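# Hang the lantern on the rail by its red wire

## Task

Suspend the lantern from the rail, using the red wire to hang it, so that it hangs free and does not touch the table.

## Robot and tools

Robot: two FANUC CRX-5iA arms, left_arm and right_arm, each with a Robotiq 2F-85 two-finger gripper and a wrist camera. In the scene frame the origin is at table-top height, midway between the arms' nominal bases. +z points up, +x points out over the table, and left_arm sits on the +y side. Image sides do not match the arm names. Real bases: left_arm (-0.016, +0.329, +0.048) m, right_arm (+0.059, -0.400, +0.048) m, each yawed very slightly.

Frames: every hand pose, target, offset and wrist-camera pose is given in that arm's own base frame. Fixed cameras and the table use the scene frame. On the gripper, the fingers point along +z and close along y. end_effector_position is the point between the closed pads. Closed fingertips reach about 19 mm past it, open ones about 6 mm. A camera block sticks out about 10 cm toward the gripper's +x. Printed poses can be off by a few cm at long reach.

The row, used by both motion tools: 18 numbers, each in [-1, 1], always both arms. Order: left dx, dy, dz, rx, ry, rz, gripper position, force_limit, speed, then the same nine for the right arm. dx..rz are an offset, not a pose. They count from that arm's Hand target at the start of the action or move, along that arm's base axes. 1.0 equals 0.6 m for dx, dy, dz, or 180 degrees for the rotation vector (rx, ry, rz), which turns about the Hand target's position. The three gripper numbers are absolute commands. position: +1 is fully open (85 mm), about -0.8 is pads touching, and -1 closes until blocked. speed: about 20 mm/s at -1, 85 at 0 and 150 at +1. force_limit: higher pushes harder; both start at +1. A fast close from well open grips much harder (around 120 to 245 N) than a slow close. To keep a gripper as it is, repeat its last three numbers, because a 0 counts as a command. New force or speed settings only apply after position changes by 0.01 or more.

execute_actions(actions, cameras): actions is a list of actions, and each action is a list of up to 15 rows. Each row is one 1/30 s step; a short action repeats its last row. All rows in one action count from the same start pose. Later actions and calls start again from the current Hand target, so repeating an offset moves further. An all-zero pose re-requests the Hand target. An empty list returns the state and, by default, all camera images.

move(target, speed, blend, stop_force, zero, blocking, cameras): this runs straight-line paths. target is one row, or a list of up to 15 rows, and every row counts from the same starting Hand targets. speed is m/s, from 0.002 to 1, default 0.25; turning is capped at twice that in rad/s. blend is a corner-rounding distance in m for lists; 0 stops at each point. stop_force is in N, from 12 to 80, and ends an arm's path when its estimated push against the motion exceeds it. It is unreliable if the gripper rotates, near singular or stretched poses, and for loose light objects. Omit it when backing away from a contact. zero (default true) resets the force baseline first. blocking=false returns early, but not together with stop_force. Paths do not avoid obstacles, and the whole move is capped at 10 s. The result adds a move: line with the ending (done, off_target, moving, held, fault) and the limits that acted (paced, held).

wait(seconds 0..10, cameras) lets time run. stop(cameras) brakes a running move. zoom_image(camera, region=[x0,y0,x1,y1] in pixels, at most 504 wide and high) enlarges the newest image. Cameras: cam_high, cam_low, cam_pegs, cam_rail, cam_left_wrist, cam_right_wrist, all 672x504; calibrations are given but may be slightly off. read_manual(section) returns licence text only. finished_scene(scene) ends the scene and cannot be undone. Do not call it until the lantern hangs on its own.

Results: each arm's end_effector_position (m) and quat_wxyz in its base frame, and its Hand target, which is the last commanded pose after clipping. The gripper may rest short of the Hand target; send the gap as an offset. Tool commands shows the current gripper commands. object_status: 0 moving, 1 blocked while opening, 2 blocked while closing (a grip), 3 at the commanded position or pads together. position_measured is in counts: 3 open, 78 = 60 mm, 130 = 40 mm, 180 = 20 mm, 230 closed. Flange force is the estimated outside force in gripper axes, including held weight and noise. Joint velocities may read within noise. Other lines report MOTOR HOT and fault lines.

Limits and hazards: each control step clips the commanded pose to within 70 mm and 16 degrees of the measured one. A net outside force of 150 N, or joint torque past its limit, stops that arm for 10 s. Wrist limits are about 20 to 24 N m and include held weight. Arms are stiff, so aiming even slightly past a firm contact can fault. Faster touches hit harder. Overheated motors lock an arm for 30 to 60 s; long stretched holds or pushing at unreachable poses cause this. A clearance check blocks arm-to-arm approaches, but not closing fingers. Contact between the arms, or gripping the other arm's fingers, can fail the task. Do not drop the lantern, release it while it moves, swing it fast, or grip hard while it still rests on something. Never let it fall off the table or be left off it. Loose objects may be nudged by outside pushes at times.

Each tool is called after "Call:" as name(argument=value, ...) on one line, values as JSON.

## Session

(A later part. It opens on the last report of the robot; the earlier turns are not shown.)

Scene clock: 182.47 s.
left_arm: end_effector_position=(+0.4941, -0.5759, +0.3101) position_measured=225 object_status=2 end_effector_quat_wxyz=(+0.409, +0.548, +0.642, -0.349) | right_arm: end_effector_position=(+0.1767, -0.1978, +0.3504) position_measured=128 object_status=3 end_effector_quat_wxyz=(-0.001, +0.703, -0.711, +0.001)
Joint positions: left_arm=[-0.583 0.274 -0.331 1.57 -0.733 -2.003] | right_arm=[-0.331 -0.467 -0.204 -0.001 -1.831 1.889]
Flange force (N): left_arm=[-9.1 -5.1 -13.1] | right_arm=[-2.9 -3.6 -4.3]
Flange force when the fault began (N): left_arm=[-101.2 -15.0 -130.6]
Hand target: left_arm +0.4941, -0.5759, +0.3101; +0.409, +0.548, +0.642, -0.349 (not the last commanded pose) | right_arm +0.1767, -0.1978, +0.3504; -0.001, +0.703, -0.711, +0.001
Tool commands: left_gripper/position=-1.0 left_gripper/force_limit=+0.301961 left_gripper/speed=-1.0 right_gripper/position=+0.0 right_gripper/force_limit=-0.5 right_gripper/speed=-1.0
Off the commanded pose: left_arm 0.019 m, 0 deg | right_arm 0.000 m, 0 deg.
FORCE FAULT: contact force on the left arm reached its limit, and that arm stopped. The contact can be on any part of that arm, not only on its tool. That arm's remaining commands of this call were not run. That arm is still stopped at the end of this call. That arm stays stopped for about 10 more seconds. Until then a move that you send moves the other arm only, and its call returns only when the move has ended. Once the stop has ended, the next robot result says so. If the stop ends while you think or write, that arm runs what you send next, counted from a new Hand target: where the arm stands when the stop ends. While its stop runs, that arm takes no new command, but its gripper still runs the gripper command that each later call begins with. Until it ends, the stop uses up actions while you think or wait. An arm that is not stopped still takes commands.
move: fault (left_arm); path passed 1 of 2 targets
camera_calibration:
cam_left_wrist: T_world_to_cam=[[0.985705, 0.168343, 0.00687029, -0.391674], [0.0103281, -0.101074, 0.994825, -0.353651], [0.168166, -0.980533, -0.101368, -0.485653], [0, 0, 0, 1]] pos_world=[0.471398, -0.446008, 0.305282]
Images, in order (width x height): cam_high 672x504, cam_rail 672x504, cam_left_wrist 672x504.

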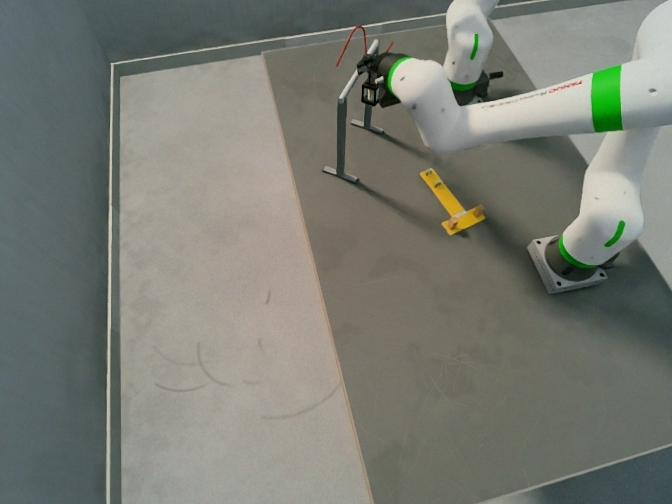

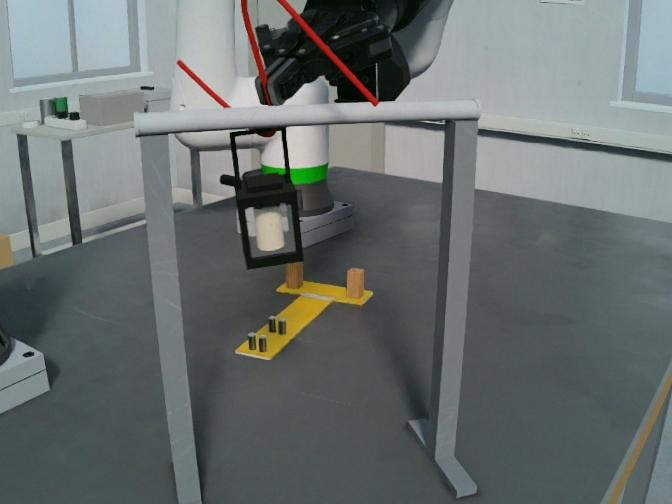

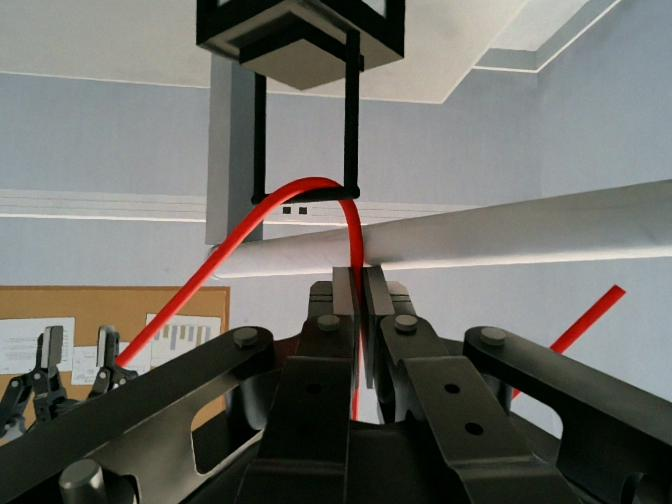

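Call:
wait(seconds=10)

Call:
move(target=[[0,0,0.04,0,0,0,-1,0.3,-1,0,0,0,0,0,0,0,-0.5,-1],[-0.027,0.02,0.04,0.0547,0.0097,0,-1,0.3,-1,0,0,0,0,0,0,0,-0.5,-1]], speed=0.05, cameras=["cam_high","cam_rail","cam_left_wrist"])

Call:
zoom_image(camera="cam_high", region=[300, 20, 420, 140])

Call:
zoom_image(camera="cam_rail", region=[120, 0, 420, 280])

Scene clock: 193.97 s.
left_arm: end_effector_position=(+0.4941, -0.5759, +0.3101) position_measured=225 object_status=2 end_effector_quat_wxyz=(+0.409, +0.548, +0.642, -0.349) | right_arm: end_effector_position=(+0.1767, -0.1978, +0.3504) position_measured=128 object_status=3 end_effector_quat_wxyz=(-0.001, +0.703, -0.711, +0.001)
Joint positions: left_arm=[-0.583 0.274 -0.331 1.57 -0.733 -2.003] | right_arm=[-0.331 -0.467 -0.204 -0.001 -1.831 1.889]
Flange force (N): left_arm=[-9.8 -4.5 -13.8] | right_arm=[-3.3 -3.4 -4.3]
Hand target: left_arm +0.4941, -0.5759, +0.3101; +0.409, +0.548, +0.642, -0.349 (not the last commanded pose) | right_arm +0.1767, -0.1978, +0.3504; -0.001, +0.703, -0.711, +0.001
Tool commands: left_gripper/position=-1.0 left_gripper/force_limit=+0.301961 left_gripper/speed=-1.0 right_gripper/position=+0.0 right_gripper/force_limit=-0.5 right_gripper/speed=-1.0
Off the commanded pose: left_arm 0.019 m, 0 deg | right_arm 0.000 m, 0 deg.
FORCE FAULT, CONTINUED: the left arm's stop, for the force fault that an earlier result reported, is over. The rest of the stop counts as 19 of the actions that you can send in this scene. During its stop the left arm's controller moved it back a little. That arm's target is now where it stood when the stop ended, not its last command. That arm accepts commands again.
wait: 10.00 s; at rest from the start

Scene clock: 196.70 s.
left_arm: end_effector_position=(+0.4778, -0.5639, +0.3342) position_measured=225 object_status=2 end_effector_quat_wxyz=(+0.350, +0.575, +0.675, -0.301) | right_arm: end_effector_position=(+0.1767, -0.1978, +0.3504) position_measured=128 object_status=3 end_effector_quat_wxyz=(-0.001, +0.703, -0.711, +0.001)
Joint positions: left_arm=[-0.511 0.232 -0.192 1.116 -0.798 -1.586] | right_arm=[-0.331 -0.467 -0.204 -0.001 -1.831 1.889]
Flange force (N): left_arm=[4.0 -3.4 -0.9] | right_arm=[-2.9 -3.8 -4.3]
Hand target: left_arm +0.4779, -0.5639, +0.3341; +0.350, +0.575, +0.675, -0.301 | right_arm +0.1767, -0.1978, +0.3504; -0.001, +0.703, -0.711, +0.001
Off the commanded pose: left_arm 0.000 m, 0 deg | right_arm 0.000 m, 0 deg.
move: done
camera_calibration:
cam_left_wrist: T_world_to_cam=[[0.985903, 0.167219, 0.00581696, -0.378223], [0.0400456, -0.269573, 0.962147, -0.47458], [0.162458, -0.94835, -0.272469, -0.390647], [0, 0, 0, 1]] pos_world=[0.45536, -0.435157, 0.352376]
Images, in order (width x height): cam_high 672x504, cam_rail 672x504, cam_left_wrist 672x504.

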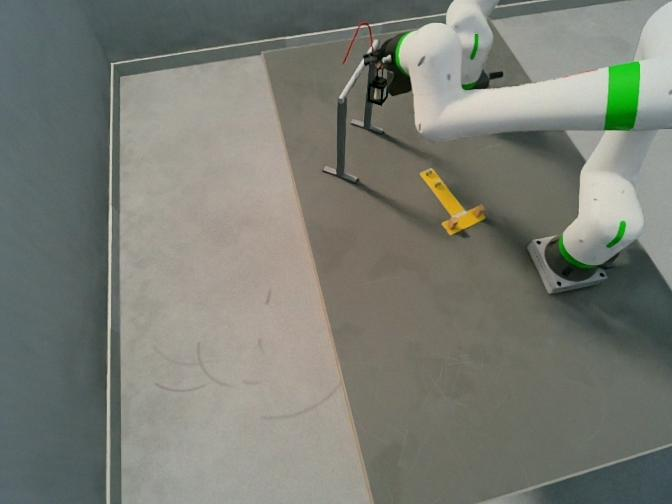

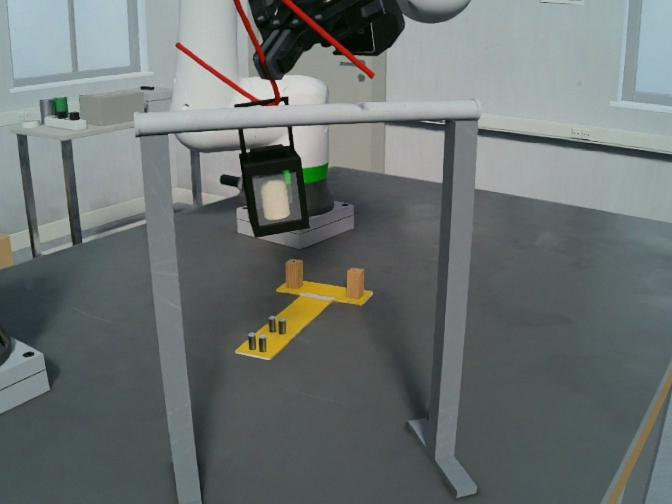

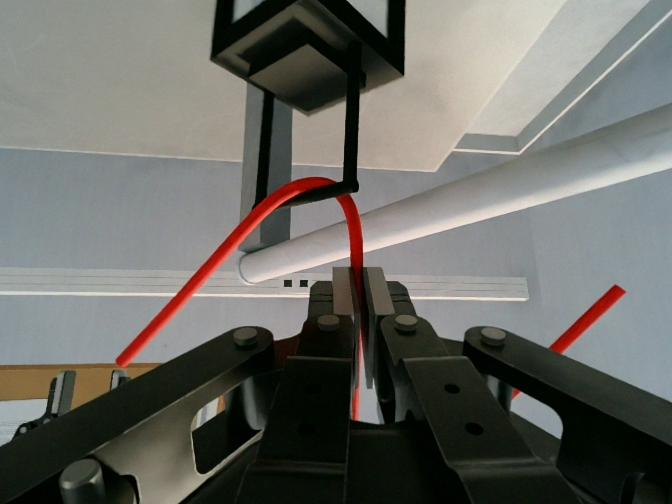

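Scaled by 4.200 from the camera's 672x504 image, which has a finer 960x720 frame.

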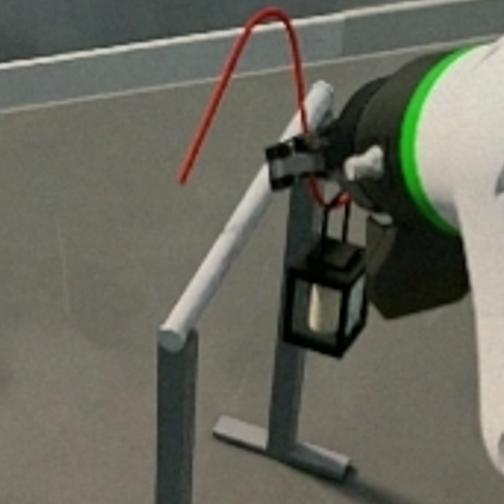

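Scaled by 1.680 from the camera's 672x504 image, which has a finer 960x720 frame.

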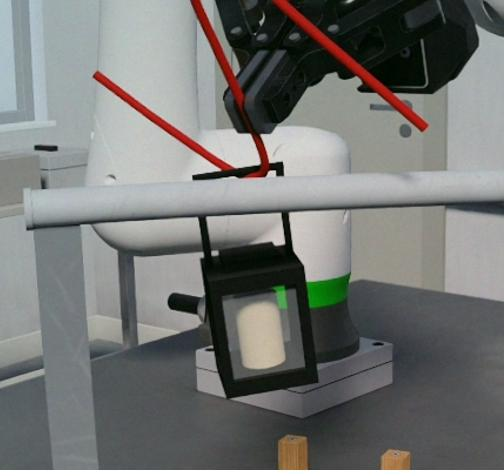

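Call:
move(target=[0,0,-0.11,0,0,0,-1,0.3,-1,0,0,0,0,0,0,0,-0.5,-1], speed=0.03, stop_force=12, cameras=["cam_high","cam_rail","cam_left_wrist"])

Call:
zoom_image(camera="cam_high", region=[300, 20, 420, 140])

Call:
zoom_image(camera="cam_rail", region=[120, 0, 420, 280])

Scene clock: 200.47 s.
left_arm: end_effector_position=(+0.4779, -0.5639, +0.2681) position_measured=225 object_status=2 end_effector_quat_wxyz=(+0.350, +0.575, +0.675, -0.301) | right_arm: end_effector_position=(+0.1767, -0.1978, +0.3504) position_measured=128 object_status=3 end_effector_quat_wxyz=(-0.001, +0.703, -0.711, +0.001)
Joint positions: left_arm=[-0.548 0.268 -0.315 1.28 -0.71 -1.785] | right_arm=[-0.331 -0.467 -0.204 -0.001 -1.831 1.889]
Flange force (N): left_arm=[2.2 -4.3 -1.9] | right_arm=[-2.2 -3.8 -4.2]
Hand target: left_arm +0.4779, -0.5639, +0.2681; +0.350, +0.575, +0.675, -0.301 | right_arm +0.1767, -0.1978, +0.3504; -0.001, +0.703, -0.711, +0.001
Off the commanded pose: left_arm 0.000 m, 0 deg | right_arm 0.000 m, 0 deg.
move: done
camera_calibration:
cam_left_wrist: T_world_to_cam=[[0.985899, 0.167241, 0.00573831, -0.377806], [0.0401417, -0.26965, 0.962121, -0.411052], [0.162454, -0.948324, -0.272561, -0.408617], [0, 0, 0, 1]] pos_world=[0.45536, -0.435157, 0.286276]
Images, in order (width x height): cam_high 672x504, cam_rail 672x504, cam_left_wrist 672x504.

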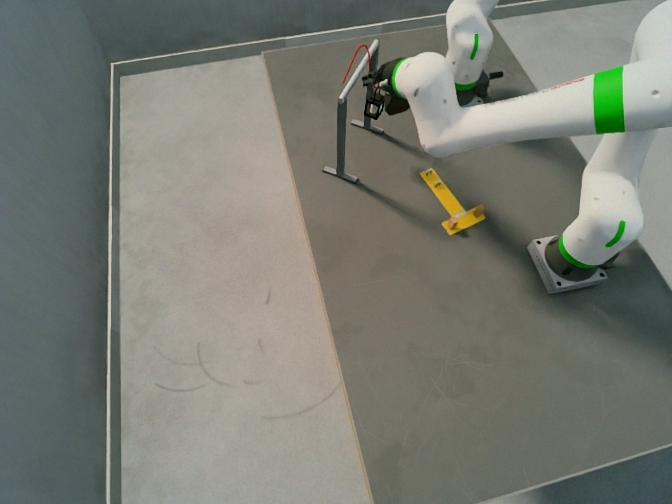

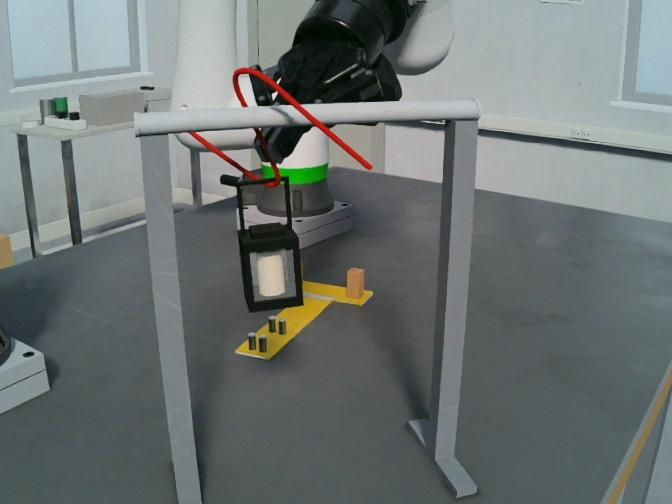

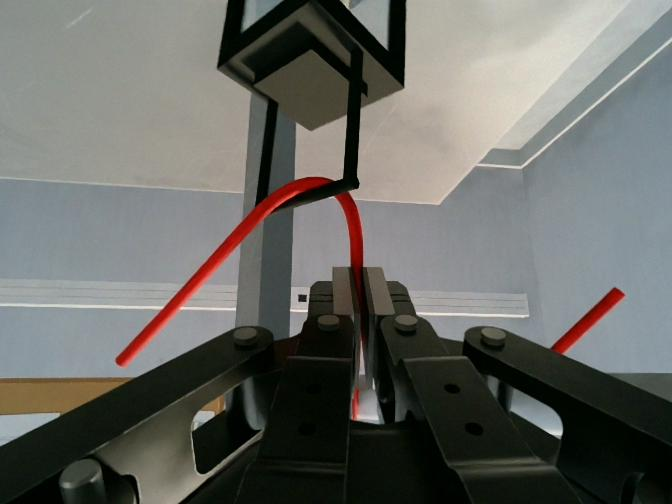

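Scaled by 4.200 from the camera's 672x504 image, which has a finer 960x720 frame.

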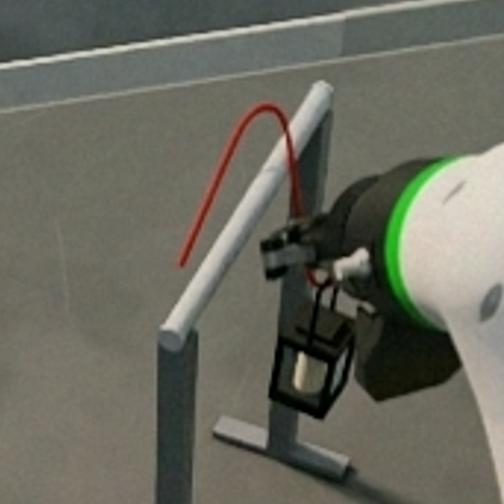

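Scaled by 1.680 from the camera's 672x504 image, which has a finer 960x720 frame.

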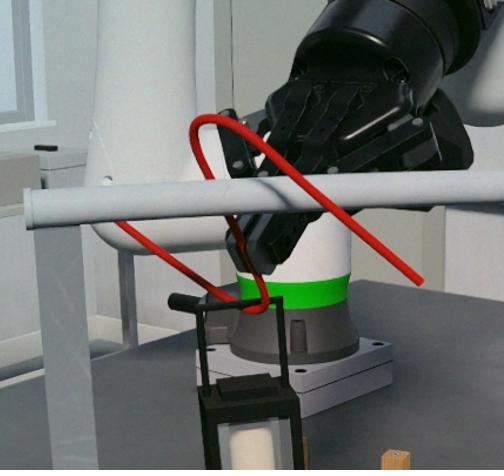

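Call:
move(target=[0,0,-0.08,0,0,0,-1,0.3,-1,0,0,0,0,0,0,0,-0.5,-1], speed=0.015, stop_force=12, cameras=["cam_high","cam_rail","cam_left_wrist"])

Call:
zoom_image(camera="cam_high", region=[300, 20, 420, 140])

Call:
zoom_image(camera="cam_rail", region=[120, 40, 420, 320])

Scene clock: 204.30 s.
left_arm: end_effector_position=(+0.4779, -0.5640, +0.2305) position_measured=225 object_status=2 end_effector_quat_wxyz=(+0.350, +0.575, +0.675, -0.301) | right_arm: end_effector_position=(+0.1767, -0.1978, +0.3504) position_measured=128 object_status=3 end_effector_quat_wxyz=(-0.001, +0.703, -0.711, +0.001)
Joint positions: left_arm=[-0.575 0.299 -0.372 1.393 -0.668 -1.912] | right_arm=[-0.331 -0.467 -0.204 -0.001 -1.831 1.889]
Flange force (N): left_arm=[-11.8 -1.7 -6.1] | right_arm=[-1.2 -4.2 -4.3]
Hand target: left_arm +0.4779, -0.5640, +0.2305; +0.350, +0.575, +0.675, -0.301 (not the last commanded pose) | right_arm +0.1767, -0.1978, +0.3504; -0.001, +0.703, -0.711, +0.001
Off the commanded pose: left_arm 0.010 m, 0 deg | right_arm 0.000 m, 0 deg.
move: contact (left_arm)
camera_calibration:
cam_left_wrist: T_world_to_cam=[[0.985877, 0.167376, 0.00562237, -0.37759], [0.0402566, -0.269439, 0.962176, -0.374852], [0.16256, -0.948361, -0.272372, -0.418992], [0, 0, 0, 1]] pos_world=[0.45546, -0.435156, 0.248675]
Images, in order (width x height): cam_high 672x504, cam_rail 672x504, cam_left_wrist 672x504.

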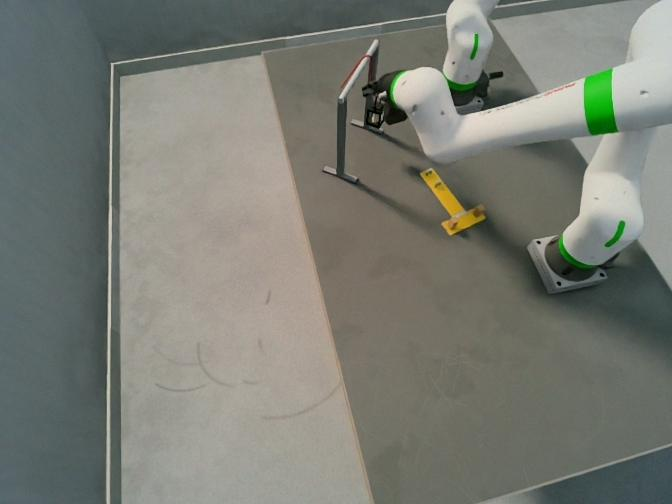

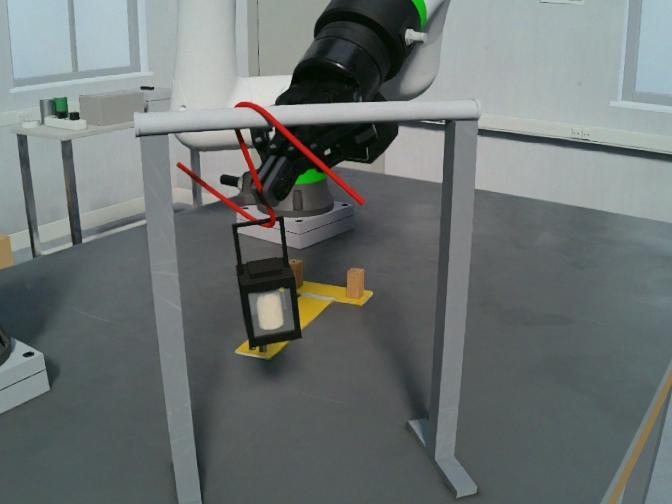

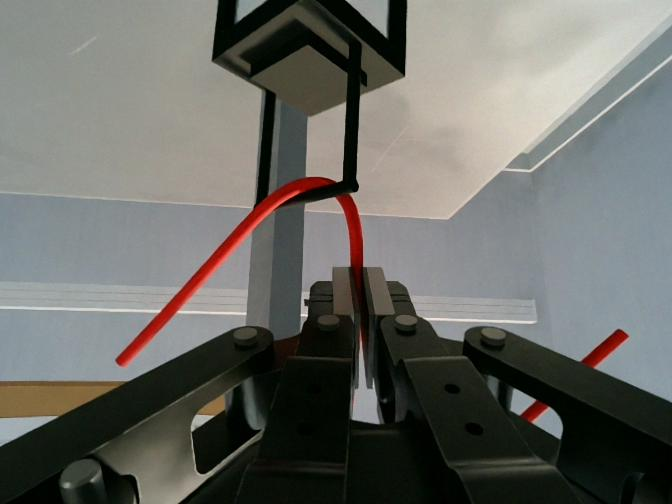

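Scaled by 4.200 from the camera's 672x504 image, which has a finer 960x720 frame.

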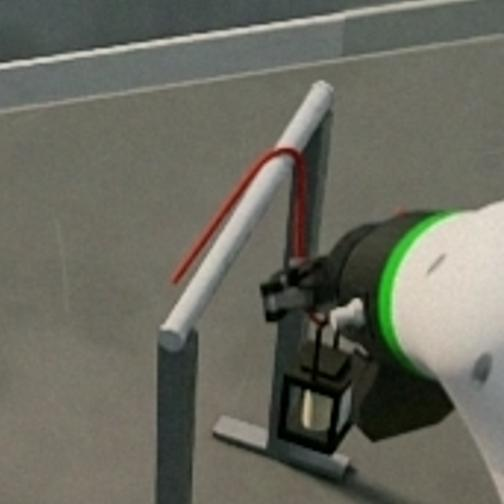

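Scaled by 1.680 from the camera's 672x504 image, which has a finer 960x720 frame.

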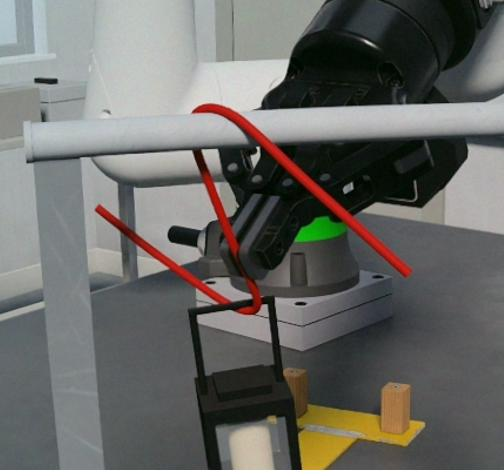

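Call:
move(target=[0,0,0.002,0,0,0,-0.45,0.3,-1,0,0,0,0,0,0,0,-0.5,-1])

Call:
move(target=[[-0.014,0.075,0.045,0,0,0,-0.45,0.3,-1,0,0,0,0,0,0,0,-0.5,-1],[-0.12,0.22,0.05,0,0,0,-0.45,0.3,-1,0,0,0,0,0,0,0,-0.5,-1]], speed=0.05, cameras=["cam_high","cam_rail","cam_low"])

Call:
zoom_image(camera="cam_rail", region=[120, 40, 420, 420])

Scene clock: 205.73 s.
left_arm: end_effector_position=(+0.4779, -0.5640, +0.2317) position_measured=186 object_status=0 end_effector_quat_wxyz=(+0.350, +0.575, +0.675, -0.301) | right_arm: end_effector_position=(+0.1767, -0.1978, +0.3504) position_measured=128 object_status=3 end_effector_quat_wxyz=(-0.001, +0.703, -0.711, +0.001)
Joint positions: left_arm=[-0.574 0.297 -0.371 1.389 -0.669 -1.907] | right_arm=[-0.331 -0.467 -0.204 -0.001 -1.831 1.889]
Flange force (N): left_arm=[0.9 -3.0 -2.8] | right_arm=[-1.7 -3.9 -4.1]
Hand target: left_arm +0.4779, -0.5640, +0.2317; +0.350, +0.575, +0.675, -0.301 | right_arm +0.1767, -0.1978, +0.3504; -0.001, +0.703, -0.711, +0.001
Off the commanded pose: left_arm 0.000 m, 0 deg | right_arm 0.000 m, 0 deg.
move: done

Scene clock: 209.47 s.
left_arm: end_effector_position=(+0.4059, -0.4320, +0.2617) position_measured=186 object_status=3 end_effector_quat_wxyz=(+0.350, +0.575, +0.675, -0.301) | right_arm: end_effector_position=(+0.1767, -0.1978, +0.3504) position_measured=128 object_status=3 end_effector_quat_wxyz=(-0.001, +0.703, -0.711, +0.001)
Joint positions: left_arm=[-0.359 -0.035 -0.667 1.265 -0.844 -1.916] | right_arm=[-0.331 -0.467 -0.204 -0.001 -1.831 1.889]
Flange force (N): left_arm=[0.9 -3.3 -2.0] | right_arm=[-2.3 -2.8 -4.0]
Hand target: left_arm +0.4059, -0.4320, +0.2617; +0.350, +0.575, +0.675, -0.301 | right_arm +0.1767, -0.1978, +0.3504; -0.001, +0.703, -0.711, +0.001
Off the commanded pose: left_arm 0.000 m, 0 deg | right_arm 0.000 m, 0 deg.
move: done
Images, in order (width x height): cam_high 672x504, cam_low 672x504, cam_rail 672x504.

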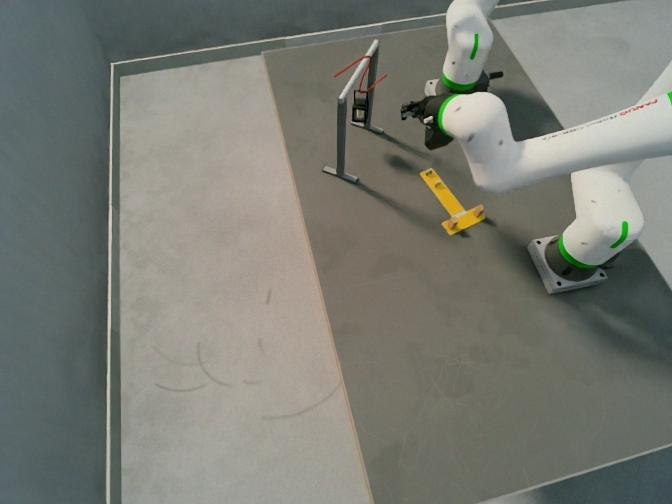

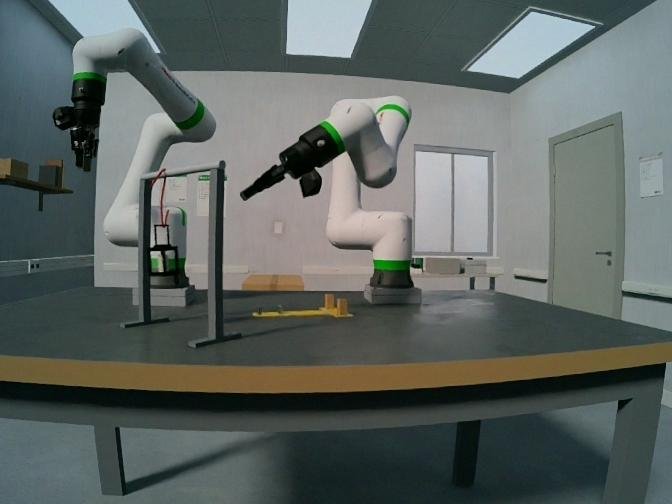

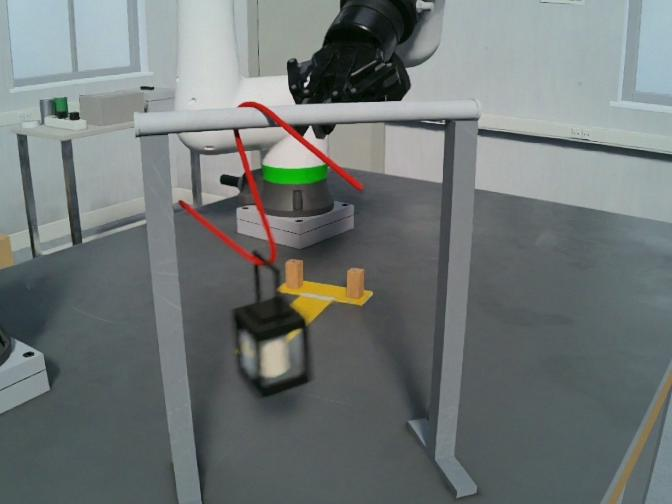

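Scaled by 1.326 from the camera's 672x504 image, which has a finer 960x720 frame.

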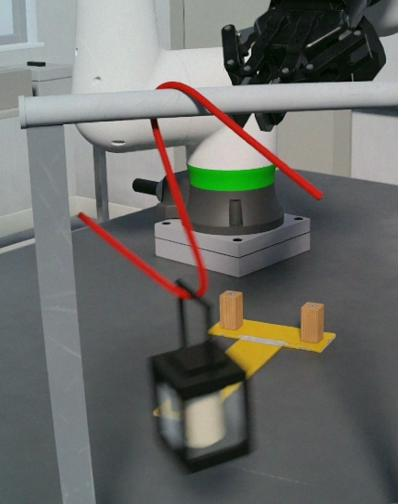

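Hung and swinging. Let it settle.

Call:
wait(seconds=4, cameras=["cam_rail"])

Call:
finished_scene(scene=1)

Scene clock: 213.60 s.
left_arm: end_effector_position=(+0.4059, -0.4320, +0.2617) position_measured=186 object_status=3 end_effector_quat_wxyz=(+0.350, +0.575, +0.675, -0.301) | right_arm: end_effector_position=(+0.1767, -0.1978, +0.3504) position_measured=128 object_status=3 end_effector_quat_wxyz=(-0.001, +0.703, -0.711, +0.001)
Joint positions: left_arm=[-0.359 -0.035 -0.667 1.265 -0.844 -1.916] | right_arm=[-0.331 -0.467 -0.204 -0.001 -1.831 1.889]
Flange force (N): left_arm=[0.7 -3.4 -2.1] | right_arm=[-1.8 -3.8 -4.3]
Hand target: left_arm +0.4059, -0.4320, +0.2617; +0.350, +0.575, +0.675, -0.301 | right_arm +0.1767, -0.1978, +0.3504; -0.001, +0.703, -0.711, +0.001
Tool commands: left_gripper/position=-0.45 left_gripper/force_limit=+0.3 left_gripper/speed=-1.0 right_gripper/position=+0.0 right_gripper/force_limit=-0.5 right_gripper/speed=-1.0
Off the commanded pose: left_arm 0.000 m, 0 deg | right_arm 0.000 m, 0 deg.
wait: 4.00 s; at rest by 0.03 s
Images, in order (width x height): cam_rail 672x504.

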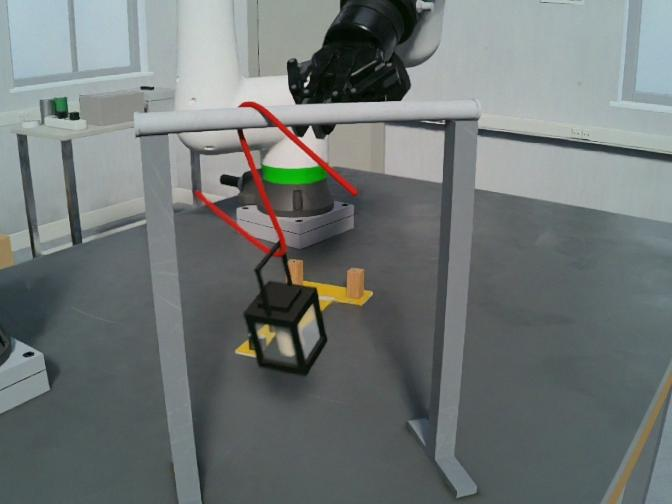

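The scene is finished: the task was done.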